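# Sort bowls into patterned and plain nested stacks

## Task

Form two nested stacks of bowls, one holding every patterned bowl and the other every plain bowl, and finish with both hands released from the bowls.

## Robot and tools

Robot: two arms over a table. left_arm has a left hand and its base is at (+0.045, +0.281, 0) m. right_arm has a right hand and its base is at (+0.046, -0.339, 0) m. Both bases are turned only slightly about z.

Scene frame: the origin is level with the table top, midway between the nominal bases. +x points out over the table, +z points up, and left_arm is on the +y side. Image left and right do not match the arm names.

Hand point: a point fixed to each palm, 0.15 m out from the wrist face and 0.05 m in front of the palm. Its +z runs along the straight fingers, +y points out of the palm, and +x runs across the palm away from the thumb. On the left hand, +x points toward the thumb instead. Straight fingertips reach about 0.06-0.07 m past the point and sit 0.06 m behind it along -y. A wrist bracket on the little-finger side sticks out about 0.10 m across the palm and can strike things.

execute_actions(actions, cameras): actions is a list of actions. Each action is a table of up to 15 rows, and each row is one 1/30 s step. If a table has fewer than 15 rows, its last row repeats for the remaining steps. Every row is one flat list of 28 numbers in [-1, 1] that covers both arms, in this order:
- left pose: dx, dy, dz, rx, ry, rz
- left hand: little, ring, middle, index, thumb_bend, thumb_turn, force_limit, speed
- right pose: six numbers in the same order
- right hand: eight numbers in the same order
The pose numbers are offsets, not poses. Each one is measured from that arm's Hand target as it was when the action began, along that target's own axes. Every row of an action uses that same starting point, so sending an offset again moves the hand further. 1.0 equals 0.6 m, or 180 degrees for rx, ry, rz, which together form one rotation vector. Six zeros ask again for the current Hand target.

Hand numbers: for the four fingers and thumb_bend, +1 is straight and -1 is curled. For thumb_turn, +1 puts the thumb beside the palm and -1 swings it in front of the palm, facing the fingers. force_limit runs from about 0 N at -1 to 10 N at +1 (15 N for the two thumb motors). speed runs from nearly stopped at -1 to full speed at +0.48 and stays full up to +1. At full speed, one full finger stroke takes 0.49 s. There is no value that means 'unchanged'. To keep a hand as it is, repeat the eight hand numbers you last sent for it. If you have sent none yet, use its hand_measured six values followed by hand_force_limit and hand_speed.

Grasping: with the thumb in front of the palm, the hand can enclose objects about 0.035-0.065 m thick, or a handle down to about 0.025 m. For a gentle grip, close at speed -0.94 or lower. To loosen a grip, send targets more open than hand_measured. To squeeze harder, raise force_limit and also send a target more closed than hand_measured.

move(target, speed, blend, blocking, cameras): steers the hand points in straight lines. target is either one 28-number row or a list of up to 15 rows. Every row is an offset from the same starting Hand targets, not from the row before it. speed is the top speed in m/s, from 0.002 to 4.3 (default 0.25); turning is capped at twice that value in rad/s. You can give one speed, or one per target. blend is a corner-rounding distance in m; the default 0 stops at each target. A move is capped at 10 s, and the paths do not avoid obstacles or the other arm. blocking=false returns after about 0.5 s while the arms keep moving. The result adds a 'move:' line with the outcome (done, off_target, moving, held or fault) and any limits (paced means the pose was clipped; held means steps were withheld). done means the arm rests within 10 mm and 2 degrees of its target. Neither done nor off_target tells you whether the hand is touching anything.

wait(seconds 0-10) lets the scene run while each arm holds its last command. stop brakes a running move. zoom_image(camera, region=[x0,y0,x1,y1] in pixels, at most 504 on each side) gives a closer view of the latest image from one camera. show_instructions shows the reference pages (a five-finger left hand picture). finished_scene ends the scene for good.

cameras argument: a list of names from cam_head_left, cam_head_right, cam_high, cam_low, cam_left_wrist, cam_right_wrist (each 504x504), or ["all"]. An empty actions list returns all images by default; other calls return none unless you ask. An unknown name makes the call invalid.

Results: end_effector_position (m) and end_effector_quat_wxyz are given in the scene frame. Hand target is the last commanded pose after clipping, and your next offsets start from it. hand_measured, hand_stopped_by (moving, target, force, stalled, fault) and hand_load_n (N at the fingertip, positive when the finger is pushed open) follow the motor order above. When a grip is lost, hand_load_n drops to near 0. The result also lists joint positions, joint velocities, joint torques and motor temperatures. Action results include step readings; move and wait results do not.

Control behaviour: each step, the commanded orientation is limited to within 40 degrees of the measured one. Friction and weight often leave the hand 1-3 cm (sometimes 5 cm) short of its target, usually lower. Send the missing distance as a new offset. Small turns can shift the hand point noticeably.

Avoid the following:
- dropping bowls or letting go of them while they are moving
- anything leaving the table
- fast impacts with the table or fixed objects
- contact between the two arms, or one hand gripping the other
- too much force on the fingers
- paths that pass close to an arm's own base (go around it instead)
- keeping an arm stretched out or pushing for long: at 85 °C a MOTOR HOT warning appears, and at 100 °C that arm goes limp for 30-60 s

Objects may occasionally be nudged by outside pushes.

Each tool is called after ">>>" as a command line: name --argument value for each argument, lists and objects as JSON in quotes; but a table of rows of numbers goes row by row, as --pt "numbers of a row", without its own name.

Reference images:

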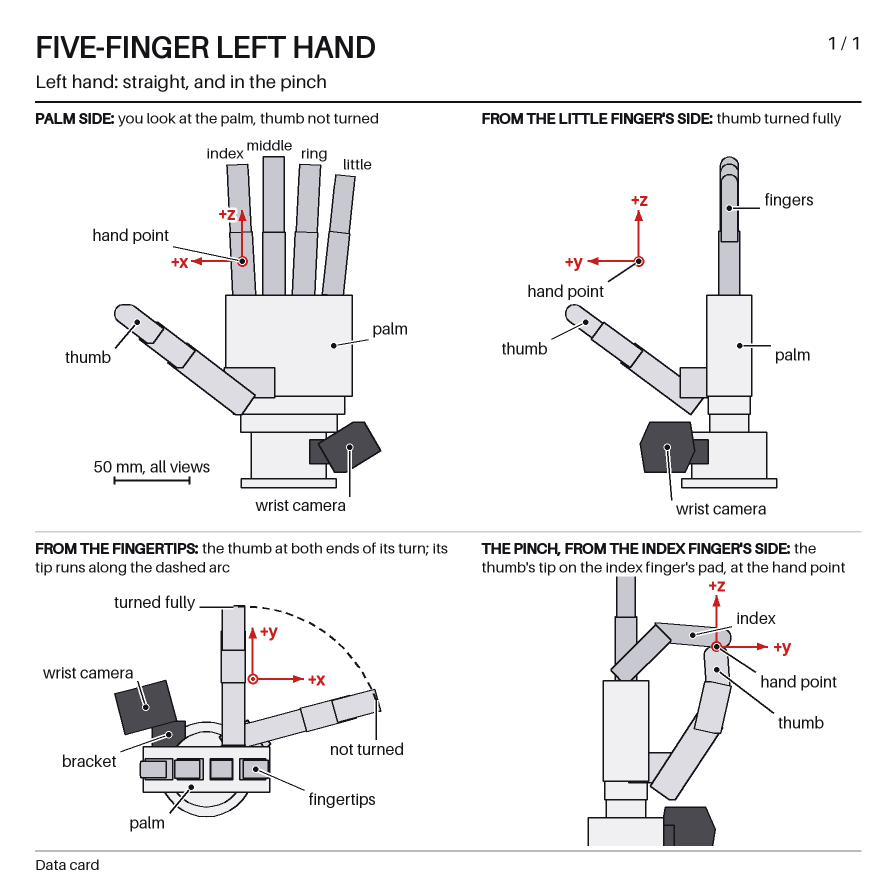

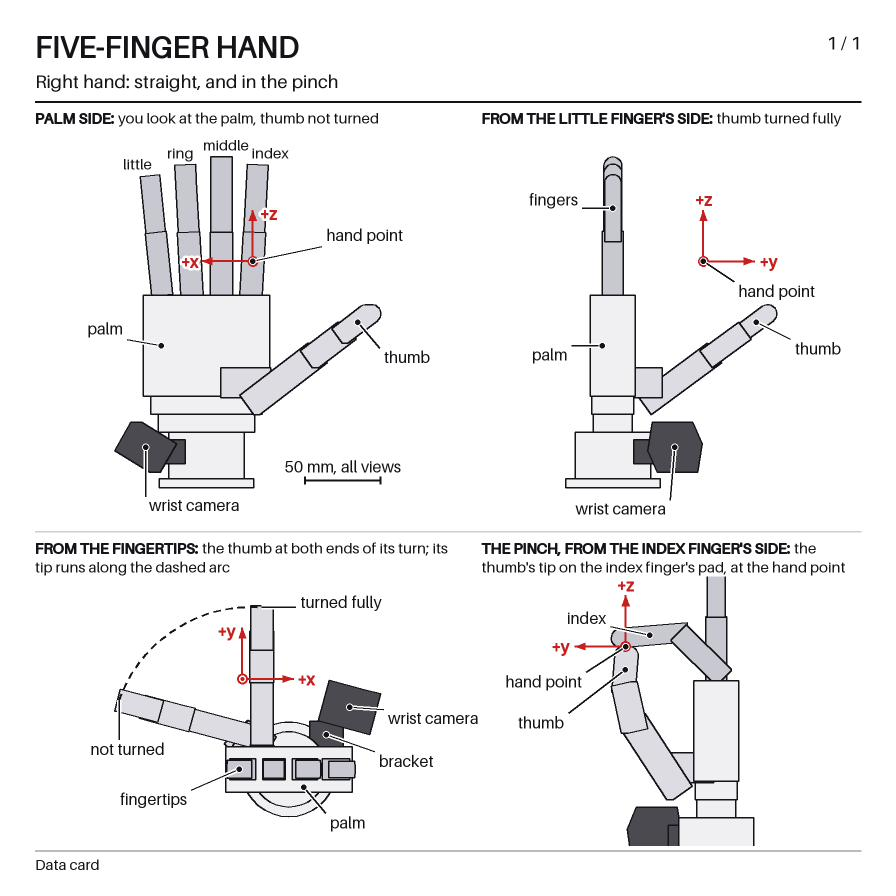

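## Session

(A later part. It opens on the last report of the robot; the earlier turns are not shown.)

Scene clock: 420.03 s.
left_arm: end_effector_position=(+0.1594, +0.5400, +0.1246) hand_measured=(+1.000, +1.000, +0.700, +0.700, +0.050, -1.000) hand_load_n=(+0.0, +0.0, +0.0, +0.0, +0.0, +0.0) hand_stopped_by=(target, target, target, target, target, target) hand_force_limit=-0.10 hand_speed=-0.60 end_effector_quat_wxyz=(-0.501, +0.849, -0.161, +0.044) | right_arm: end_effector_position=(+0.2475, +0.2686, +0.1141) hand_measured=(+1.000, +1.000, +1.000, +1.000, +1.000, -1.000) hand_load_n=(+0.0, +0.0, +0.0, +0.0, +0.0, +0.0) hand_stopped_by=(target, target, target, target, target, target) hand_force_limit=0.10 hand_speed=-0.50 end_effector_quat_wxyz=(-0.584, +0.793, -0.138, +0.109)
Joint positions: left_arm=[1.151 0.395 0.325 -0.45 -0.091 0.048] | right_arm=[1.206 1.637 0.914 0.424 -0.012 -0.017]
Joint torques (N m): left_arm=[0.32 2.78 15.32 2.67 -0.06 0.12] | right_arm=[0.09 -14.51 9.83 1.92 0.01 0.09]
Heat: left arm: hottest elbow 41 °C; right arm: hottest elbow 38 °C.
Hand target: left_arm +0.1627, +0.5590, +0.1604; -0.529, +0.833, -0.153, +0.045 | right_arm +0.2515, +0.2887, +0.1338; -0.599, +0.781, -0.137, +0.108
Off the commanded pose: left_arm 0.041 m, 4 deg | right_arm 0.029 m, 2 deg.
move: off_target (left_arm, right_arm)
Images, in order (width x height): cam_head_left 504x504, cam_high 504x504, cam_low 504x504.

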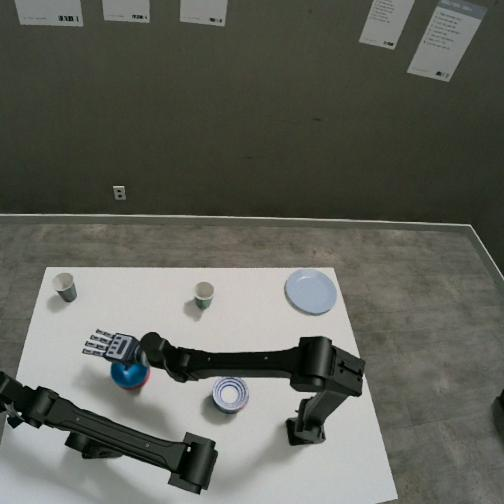

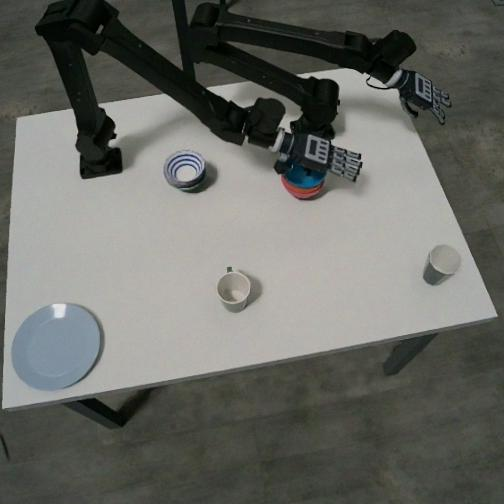

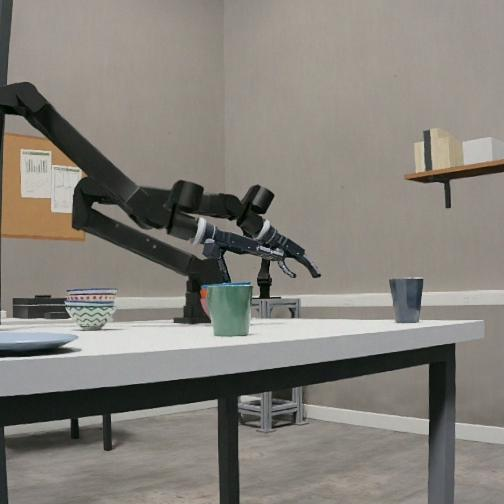

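>>> move --pt "0 0 0 0 0 0 1 1 0.7 0.7 0.05 -1 -0.1 -0.6 -0.0004 0.0521 0.0118 -0.0165 0 0 1 1 1 1 1 -1 0.1 -0.5" --pt "0 0 0 0 0 0 1 1 0.7 0.7 0.05 -1 -0.1 -0.6 -0.0008 0.084 0.019 -0.0265 0 0 1 1 1 1 1 -1 0.1 -0.5" --speed '[0.06,0.03]' --cameras '["cam_low","cam_high","cam_head_left"]'

>>> zoom_image --camera "cam_low" --region '[185, 255, 265, 335]'

>>> zoom_image --camera "cam_high" --region '[278, 150, 328, 200]'

Scene clock: 422.57 s.
left_arm: end_effector_position=(+0.1594, +0.5400, +0.1246) hand_measured=(+1.000, +1.000, +0.700, +0.700, +0.050, -1.000) hand_load_n=(+0.0, +0.0, +0.0, +0.0, +0.0, +0.0) hand_stopped_by=(target, target, target, target, target, target) hand_force_limit=-0.10 hand_speed=-0.60 end_effector_quat_wxyz=(-0.501, +0.849, -0.161, +0.044) | right_arm: end_effector_position=(+0.2476, +0.2689, +0.0764) hand_measured=(+1.000, +1.000, +1.000, +1.000, +1.000, -1.000) hand_load_n=(+0.0, -0.5, +0.0, +0.0, +0.0, +0.0) hand_stopped_by=(target, target, target, target, target, target) hand_force_limit=0.10 hand_speed=-0.50 end_effector_quat_wxyz=(-0.560, +0.810, -0.141, +0.104)
Joint positions: left_arm=[1.151 0.395 0.325 -0.45 -0.091 0.048] | right_arm=[1.206 1.703 0.92 0.424 -0.012 -0.017]
Joint torques (N m): left_arm=[0.21 2.78 15.32 2.63 -0.06 0.12] | right_arm=[0.21 -13.74 9.2 1.73 0.07 0.09]
Heat: left arm: hottest elbow 41 °C; right arm: hottest elbow 38 °C.
Hand target: left_arm +0.1627, +0.5590, +0.1604; -0.529, +0.833, -0.153, +0.045 | right_arm +0.2506, +0.2869, +0.0823; -0.566, +0.806, -0.142, +0.103
Off the commanded pose: left_arm 0.041 m, 4 deg | right_arm 0.019 m, 1 deg.
move: off_target (left_arm, right_arm)
Images, in order (width x height): cam_head_left 504x504, cam_high 504x504, cam_low 504x504.

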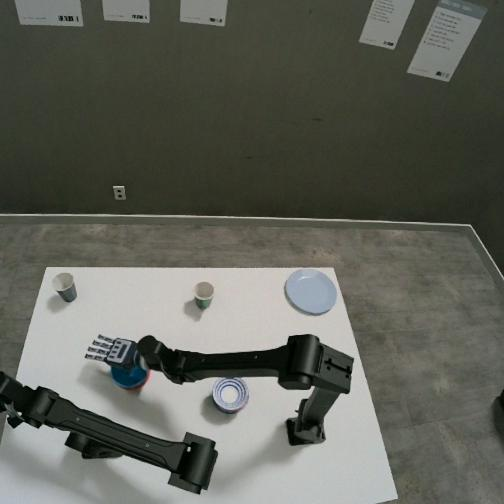

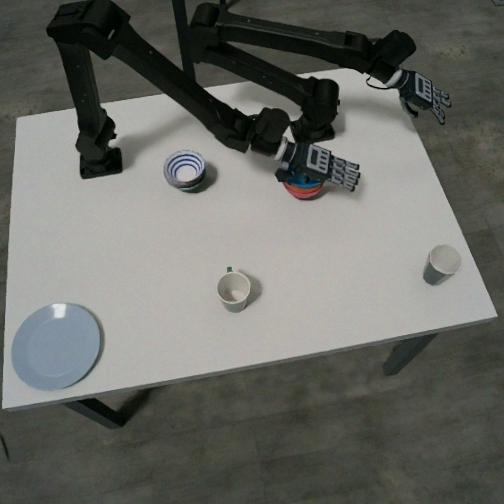

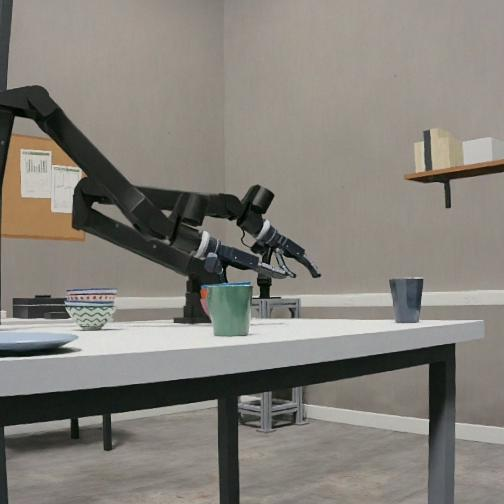

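Scaled by 6.300 from the camera's 504x504 image, which has a finer 720x720 frame.

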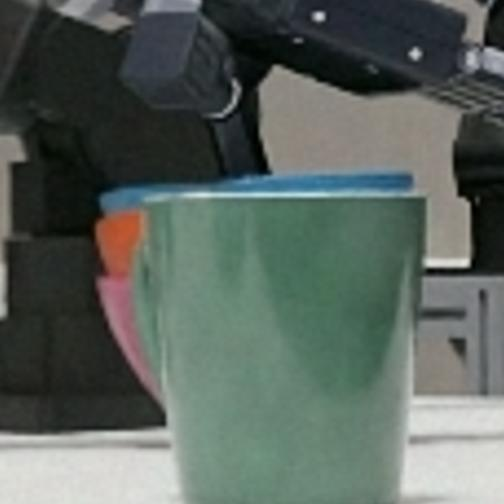

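Scaled by 10.080 from the camera's 504x504 image, which has a finer 720x720 frame.

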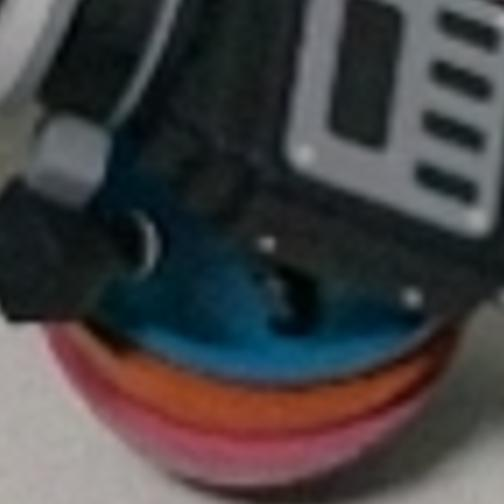

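>>> move --target '[0,0,0,0,0,0,1,1,0.7,0.7,0.05,-1,-0.1,-0.6,-0.0002,0.0314,0.0113,-0.008,0,0,1,1,1,1,1,-1,0.1,-0.5]' --speed 0.03 --cameras '["cam_low","cam_high"]'

>>> zoom_image --camera "cam_low" --region '[185, 255, 265, 335]'

>>> zoom_image --camera "cam_high" --region '[278, 150, 328, 200]'

Scene clock: 424.10 s.
left_arm: end_effector_position=(+0.1594, +0.5400, +0.1246) hand_measured=(+1.000, +1.000, +0.700, +0.700, +0.050, -1.000) hand_load_n=(+0.0, +0.0, +0.0, +0.0, +0.0, +0.0) hand_stopped_by=(target, target, target, target, target, target) hand_force_limit=-0.10 hand_speed=-0.60 end_effector_quat_wxyz=(-0.501, +0.849, -0.161, +0.044) | right_arm: end_effector_position=(+0.2503, +0.2758, +0.0759) hand_measured=(+1.000, +1.000, +1.000, +1.000, +1.000, -1.000) hand_load_n=(+0.0, +0.0, +0.0, +0.0, -0.5, -0.5) hand_stopped_by=(target, target, target, target, target, target) hand_force_limit=0.10 hand_speed=-0.50 end_effector_quat_wxyz=(-0.561, +0.809, -0.141, +0.105)
Joint positions: left_arm=[1.151 0.395 0.325 -0.45 -0.091 0.048] | right_arm=[1.206 1.72 0.94 0.425 -0.012 -0.017]
Joint torques (N m): left_arm=[0.32 2.73 15.35 2.65 -0.07 0.12] | right_arm=[0.21 -12.28 8.06 1.99 0.1 0.08]
Heat: left arm: hottest elbow 41 °C; right arm: hottest elbow 38 °C.
Hand target: left_arm +0.1627, +0.5590, +0.1604; -0.529, +0.833, -0.153, +0.045 | right_arm +0.2506, +0.2869, +0.0622; -0.556, +0.813, -0.143, +0.101
Off the commanded pose: left_arm 0.041 m, 4 deg | right_arm 0.018 m, 1 deg.
move: off_target (left_arm, right_arm)
Images, in order (width x height): cam_high 504x504, cam_low 504x504.

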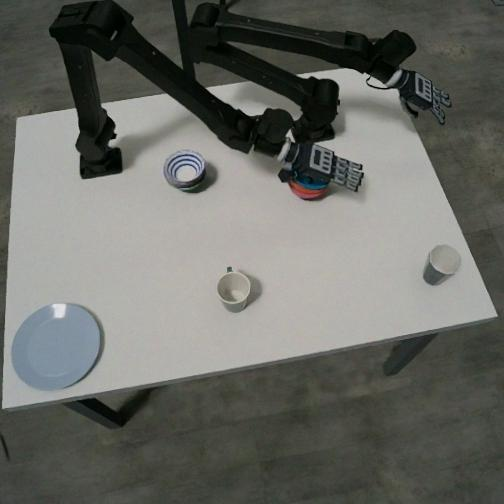

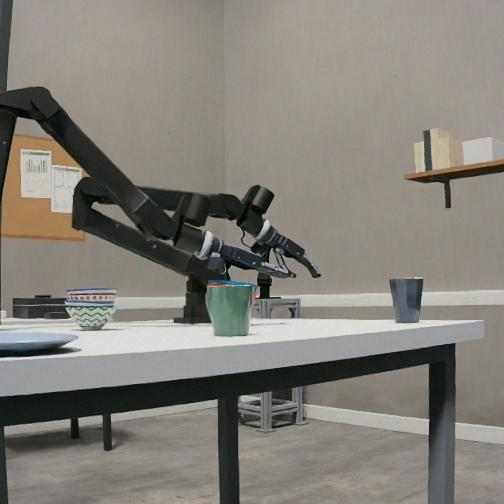

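Scaled by 6.300 from the camera's 504x504 image, which has a finer 720x720 frame.

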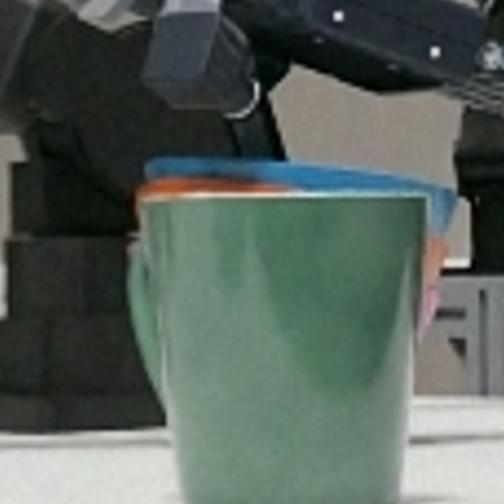

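Scaled by 10.080 from the camera's 504x504 image, which has a finer 720x720 frame.

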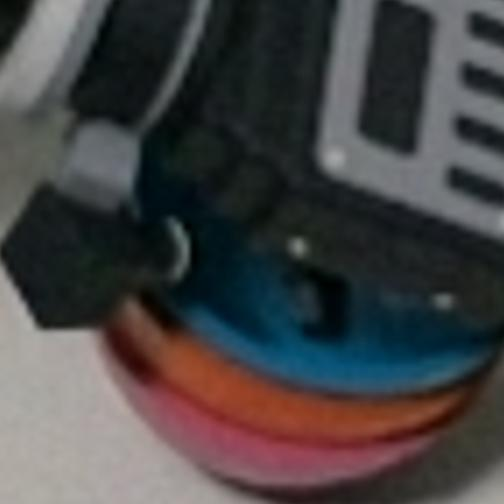

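>>> move --target '[0,0,0,0,0,0,1,1,0.7,0.7,0.05,-1,-0.1,-0.6,-0.0002,-0.0314,-0.0113,0.008,0,0,1,1,1,1,1,-1,0.1,-0.5]' --speed 0.04 --cameras '["cam_low","cam_high"]'

>>> zoom_image --camera "cam_low" --region '[185, 255, 265, 335]'

>>> zoom_image --camera "cam_high" --region '[278, 150, 328, 200]'

Scene clock: 425.40 s.
left_arm: end_effector_position=(+0.1594, +0.5400, +0.1246) hand_measured=(+1.000, +1.000, +0.700, +0.700, +0.050, -1.000) hand_load_n=(+0.0, +0.0, +0.0, +0.0, +0.0, +0.0) hand_stopped_by=(target, target, target, target, target, target) hand_force_limit=-0.10 hand_speed=-0.60 end_effector_quat_wxyz=(-0.501, +0.849, -0.161, +0.044) | right_arm: end_effector_position=(+0.2502, +0.2758, +0.0759) hand_measured=(+1.000, +1.000, +1.000, +1.000, +1.000, -1.000) hand_load_n=(+0.0, +0.0, +0.0, -0.5, +0.0, -0.5) hand_stopped_by=(target, target, target, target, target, target) hand_force_limit=0.10 hand_speed=-0.50 end_effector_quat_wxyz=(-0.561, +0.809, -0.141, +0.105)
Joint positions: left_arm=[1.151 0.395 0.325 -0.45 -0.091 0.048] | right_arm=[1.206 1.72 0.94 0.425 -0.012 -0.016]
Joint torques (N m): left_arm=[0.32 2.78 15.34 2.67 -0.07 0.12] | right_arm=[0.21 -15.27 8.13 1.62 0.1 0.09]
Heat: left arm: hottest elbow 41 °C; right arm: hottest elbow 38 °C.
Hand target: left_arm +0.1627, +0.5590, +0.1604; -0.529, +0.833, -0.153, +0.045 | right_arm +0.2505, +0.2874, +0.0822; -0.566, +0.806, -0.142, +0.103
Off the commanded pose: left_arm 0.041 m, 4 deg | right_arm 0.013 m, 1 deg.
move: off_target (left_arm, right_arm)
Images, in order (width x height): cam_high 504x504, cam_low 504x504.

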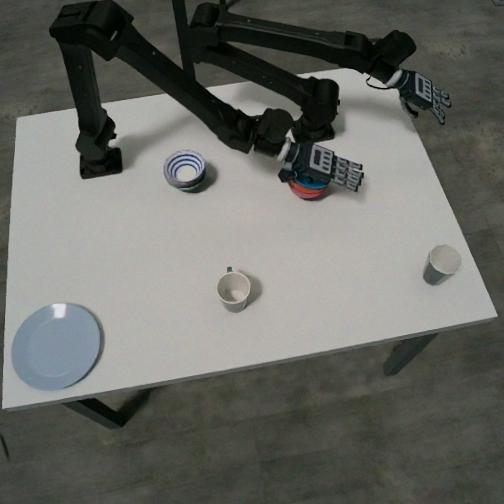

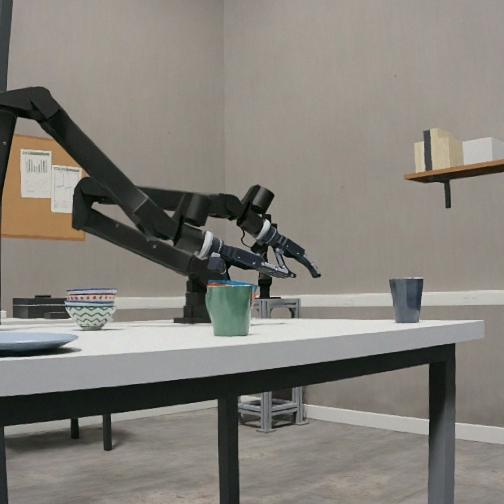

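Scaled by 6.300 from the camera's 504x504 image, which has a finer 720x720 frame.

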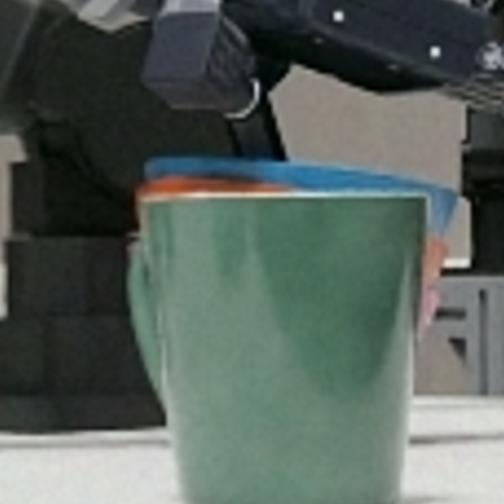

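Scaled by 10.080 from the camera's 504x504 image, which has a finer 720x720 frame.

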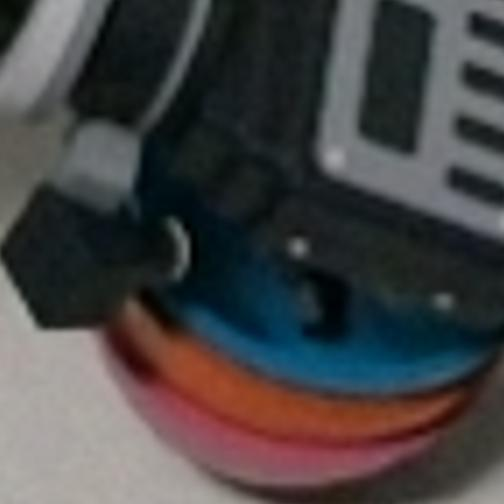

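>>> move --target '[0,0,0,0,0,0,1,1,0.7,0.7,0.05,-1,-0.1,-0.6,-0.0002,-0.0471,-0.017,0.008,0,0,1,1,1,1,1,-1,0.1,-0.5]' --speed 0.04 --cameras '["cam_low","cam_high"]'

>>> zoom_image --camera "cam_low" --region '[185, 255, 265, 335]'

>>> zoom_image --camera "cam_high" --region '[278, 150, 328, 200]'

Scene clock: 427.03 s.
left_arm: end_effector_position=(+0.1594, +0.5400, +0.1246) hand_measured=(+1.000, +1.000, +0.700, +0.700, +0.050, -1.000) hand_load_n=(+0.0, +0.0, +0.0, +0.0, +0.0, +0.0) hand_stopped_by=(target, target, target, target, target, target) hand_force_limit=-0.10 hand_speed=-0.60 end_effector_quat_wxyz=(-0.501, +0.849, -0.161, +0.044) | right_arm: end_effector_position=(+0.2485, +0.2714, +0.0803) hand_measured=(+1.000, +1.000, +1.000, +1.000, +1.000, -1.000) hand_load_n=(+0.0, +0.0, +0.0, +0.0, +0.0, +0.0) hand_stopped_by=(target, target, target, target, target, target) hand_force_limit=0.10 hand_speed=-0.50 end_effector_quat_wxyz=(-0.554, +0.814, -0.142, +0.103)
Joint positions: left_arm=[1.151 0.395 0.325 -0.45 -0.091 0.048] | right_arm=[1.206 1.699 0.94 0.387 -0.012 -0.016]
Joint torques (N m): left_arm=[0.09 2.73 15.31 2.61 -0.06 0.12] | right_arm=[0.26 -17.96 8.68 1.77 0.09 0.09]
Heat: left arm: hottest elbow 41 °C; right arm: hottest elbow 38 °C.
Hand target: left_arm +0.1627, +0.5590, +0.1604; -0.529, +0.833, -0.153, +0.045 | right_arm +0.2503, +0.2875, +0.1123; -0.576, +0.798, -0.140, +0.104
Off the commanded pose: left_arm 0.041 m, 4 deg | right_arm 0.036 m, 3 deg.
move: off_target (left_arm, right_arm)
Images, in order (width x height): cam_high 504x504, cam_low 504x504.

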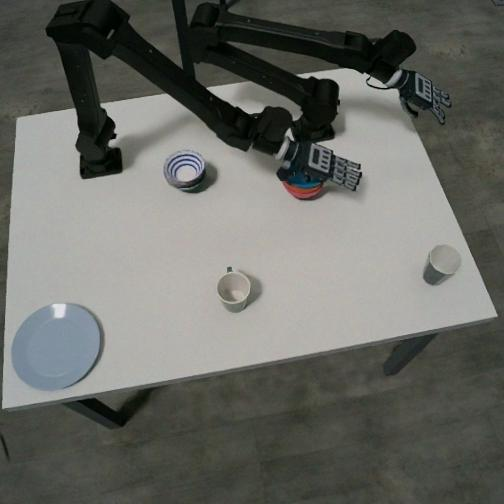

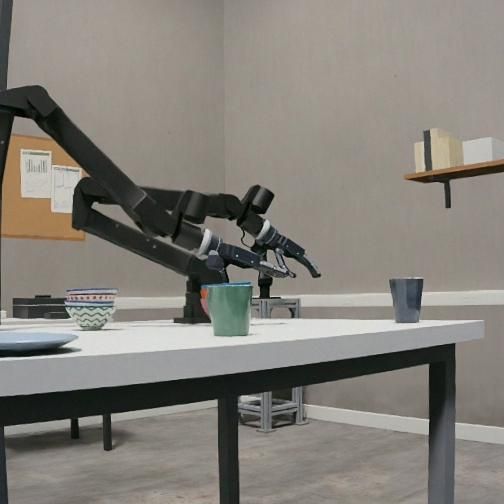

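Scaled by 6.300 from the camera's 504x504 image, which has a finer 720x720 frame.

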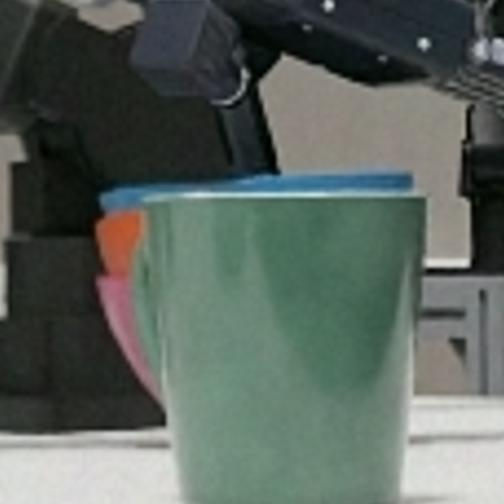

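Scaled by 10.080 from the camera's 504x504 image, which has a finer 720x720 frame.

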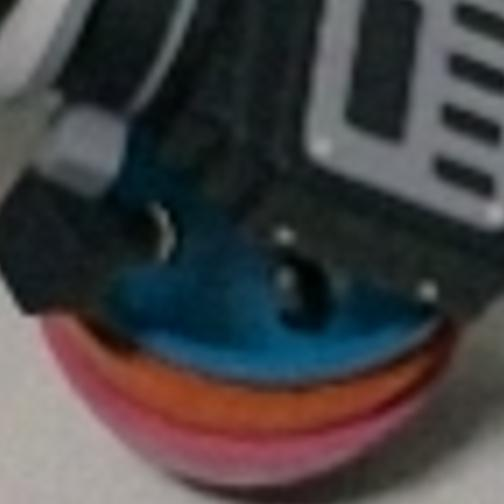

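>>> move --pt "0 0 0 0 0 0 1 1 0.7 0.7 0.05 -1 -0.1 -0.6 0.0006 -0.1186 -0.0391 0.039 0 0 1 1 1 1 1 -1 0.1 -0.5" --pt "0 0 0 0 0 0 1 1 0.7 0.7 0.05 -1 -0.1 -0.6 -0.0042 0.0287 -0.289 0.073 0 0 1 1 1 1 1 -1 0.1 -0.5" --speed 0.15 --blend '[0.02,0]' --cameras '["all"]'

>>> zoom_image --camera "cam_high" --region '[278, 150, 328, 200]'

>>> zoom_image --camera "cam_low" --region '[185, 255, 265, 335]'

>>> zoom_image --camera "cam_head_left" --region '[108, 350, 156, 398]'

Scene clock: 430.97 s.
left_arm: end_effector_position=(+0.1594, +0.5400, +0.1246) hand_measured=(+1.000, +1.000, +0.700, +0.700, +0.050, -1.000) hand_load_n=(+0.0, +0.0, +0.0, +0.0, +0.0, +0.0) hand_stopped_by=(target, target, target, target, target, target) hand_force_limit=-0.10 hand_speed=-0.60 end_effector_quat_wxyz=(-0.501, +0.849, -0.161, +0.044) | right_arm: end_effector_position=(+0.1933, +0.1289, +0.1412) hand_measured=(+1.000, +1.000, +1.000, +1.000, +1.000, -1.000) hand_load_n=(+0.0, +0.0, +0.0, +0.0, +0.0, +0.0) hand_stopped_by=(target, target, target, target, target, target) hand_force_limit=0.10 hand_speed=-0.50 end_effector_quat_wxyz=(-0.653, +0.737, -0.127, +0.123)
Joint positions: left_arm=[1.151 0.395 0.325 -0.45 -0.091 0.048] | right_arm=[1.206 1.255 0.438 0.698 -0.012 -0.016]
Joint torques (N m): left_arm=[0.26 2.73 15.34 2.65 -0.07 0.11] | right_arm=[0.32 -9.82 5.55 2.86 0.05 0.11]
Heat: left arm: hottest elbow 41 °C; right arm: hottest elbow 38 °C.
Hand target: left_arm +0.1627, +0.5590, +0.1604; -0.529, +0.833, -0.153, +0.045 | right_arm +0.1892, +0.1288, +0.1503; -0.664, +0.727, -0.127, +0.120
Off the commanded pose: left_arm 0.041 m, 4 deg | right_arm 0.010 m, 2 deg.
move: off_target (left_arm)
camera_calibration:
cam_left_wrist: T_world_to_cam=[[0.476374, 0.383167, 0.79136, -0.375121], [0.637822, -0.770104, -0.0110733, 0.31889], [0.605187, 0.510022, -0.61125, -0.183763], [0, 0, 0, 1]] pos_world=[0.086514, 0.483036, 0.188062]
cam_right_wrist: T_world_to_cam=[[0.174151, -0.241546, -0.954635, 0.12926], [-0.967622, -0.221841, -0.120389, 0.22957], [-0.182697, 0.944692, -0.272359, 0.0656849], [0, 0, 0, 1]] pos_world=[0.211627, 0.0200981, 0.168924]

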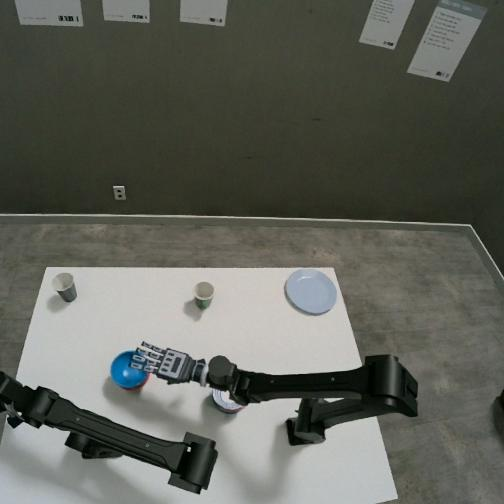

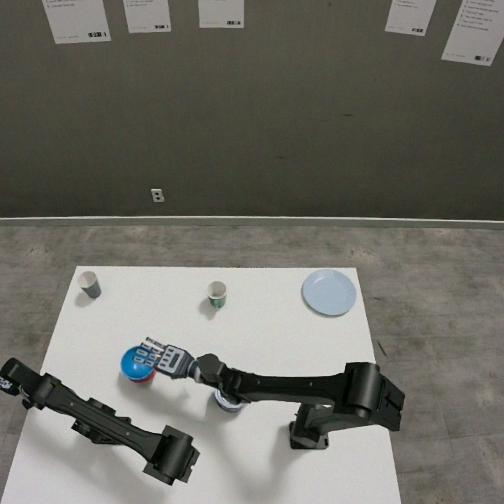

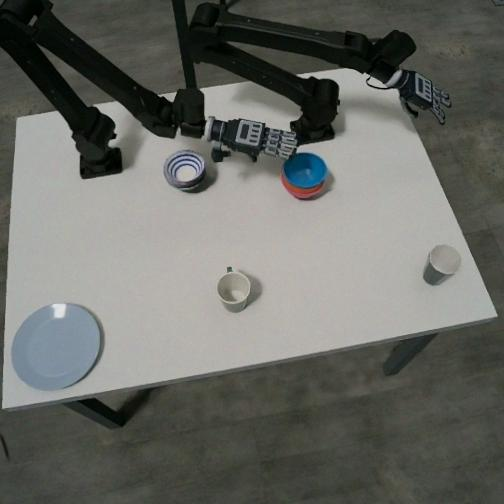

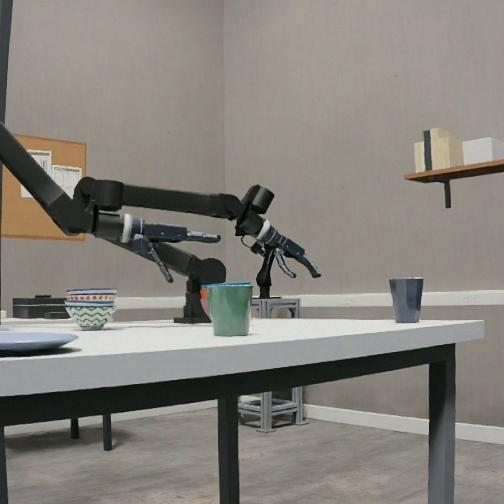

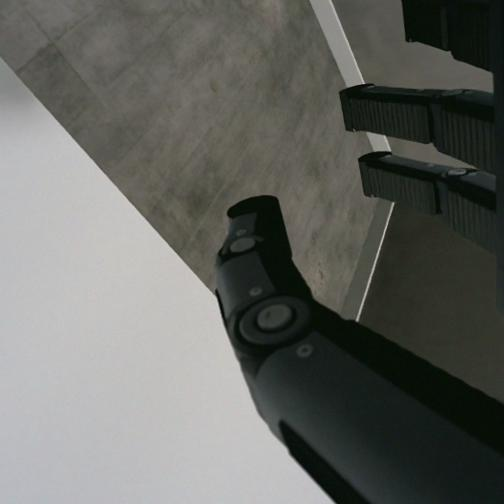

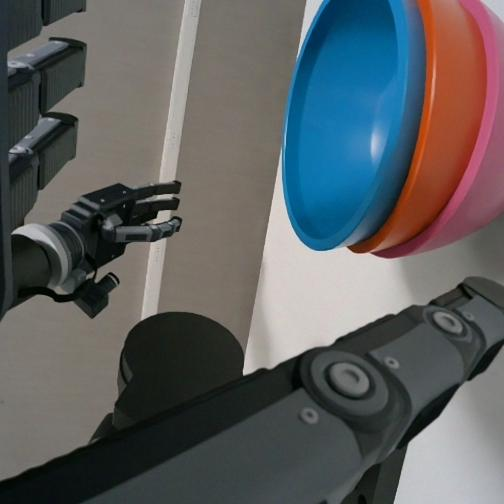

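Scaled by 10.080 from the camera's 504x504 image, which has a finer 720x720 frame.

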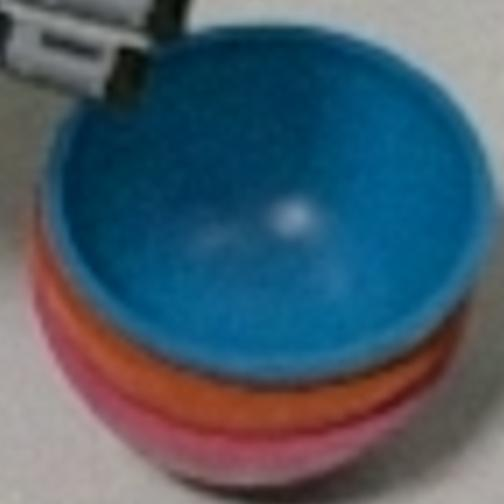

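Scaled by 6.300 from the camera's 504x504 image, which has a finer 720x720 frame.

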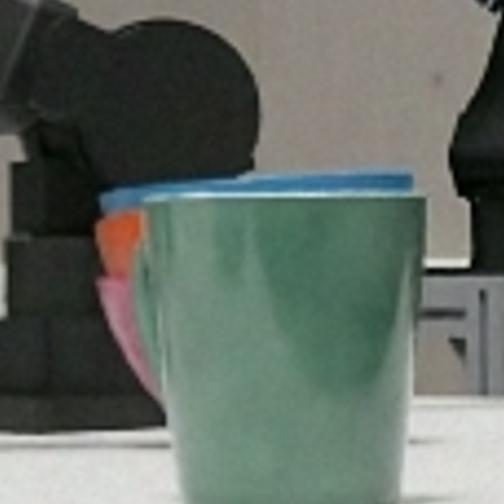

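Scaled by 10.500 from the camera's 504x504 image, which has a finer 720x720 frame.

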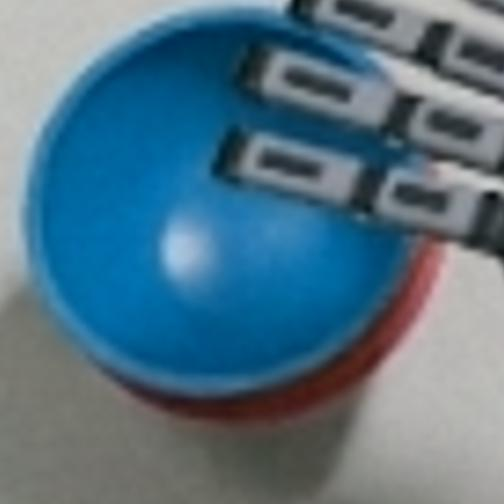

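>>> zoom_image --camera "cam_right_wrist" --region '[254, 0, 504, 270]'

Scaled by 1.867 from the camera's 504x504 image, which has a finer 720x720 frame.

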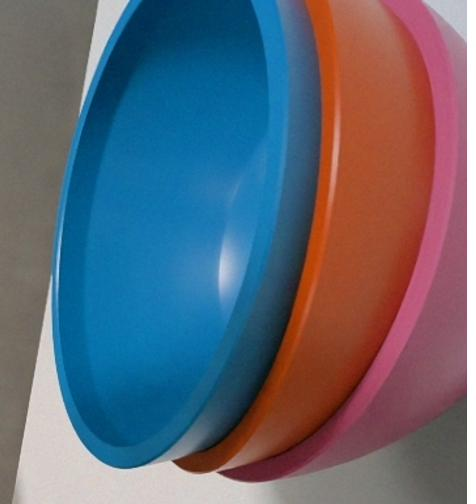

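>>> zoom_image --camera "cam_high" --region '[306, 164, 332, 190]'

>>> zoom_image --camera "cam_high" --region '[276, 164, 302, 190]'

Scaled by 19.385 from the camera's 504x504 image, which has a finer 720x720 frame.

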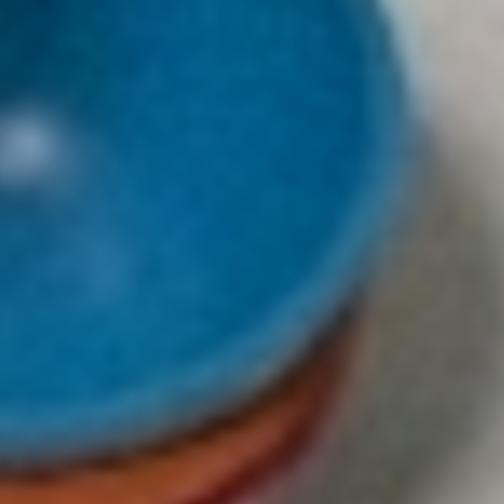

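Scaled by 19.385 from the camera's 504x504 image, which has a finer 720x720 frame.

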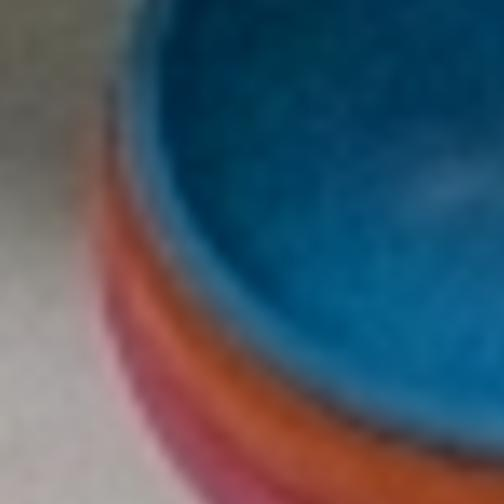

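>>> finished_scene --scene 1

The scene is finished: the task was done.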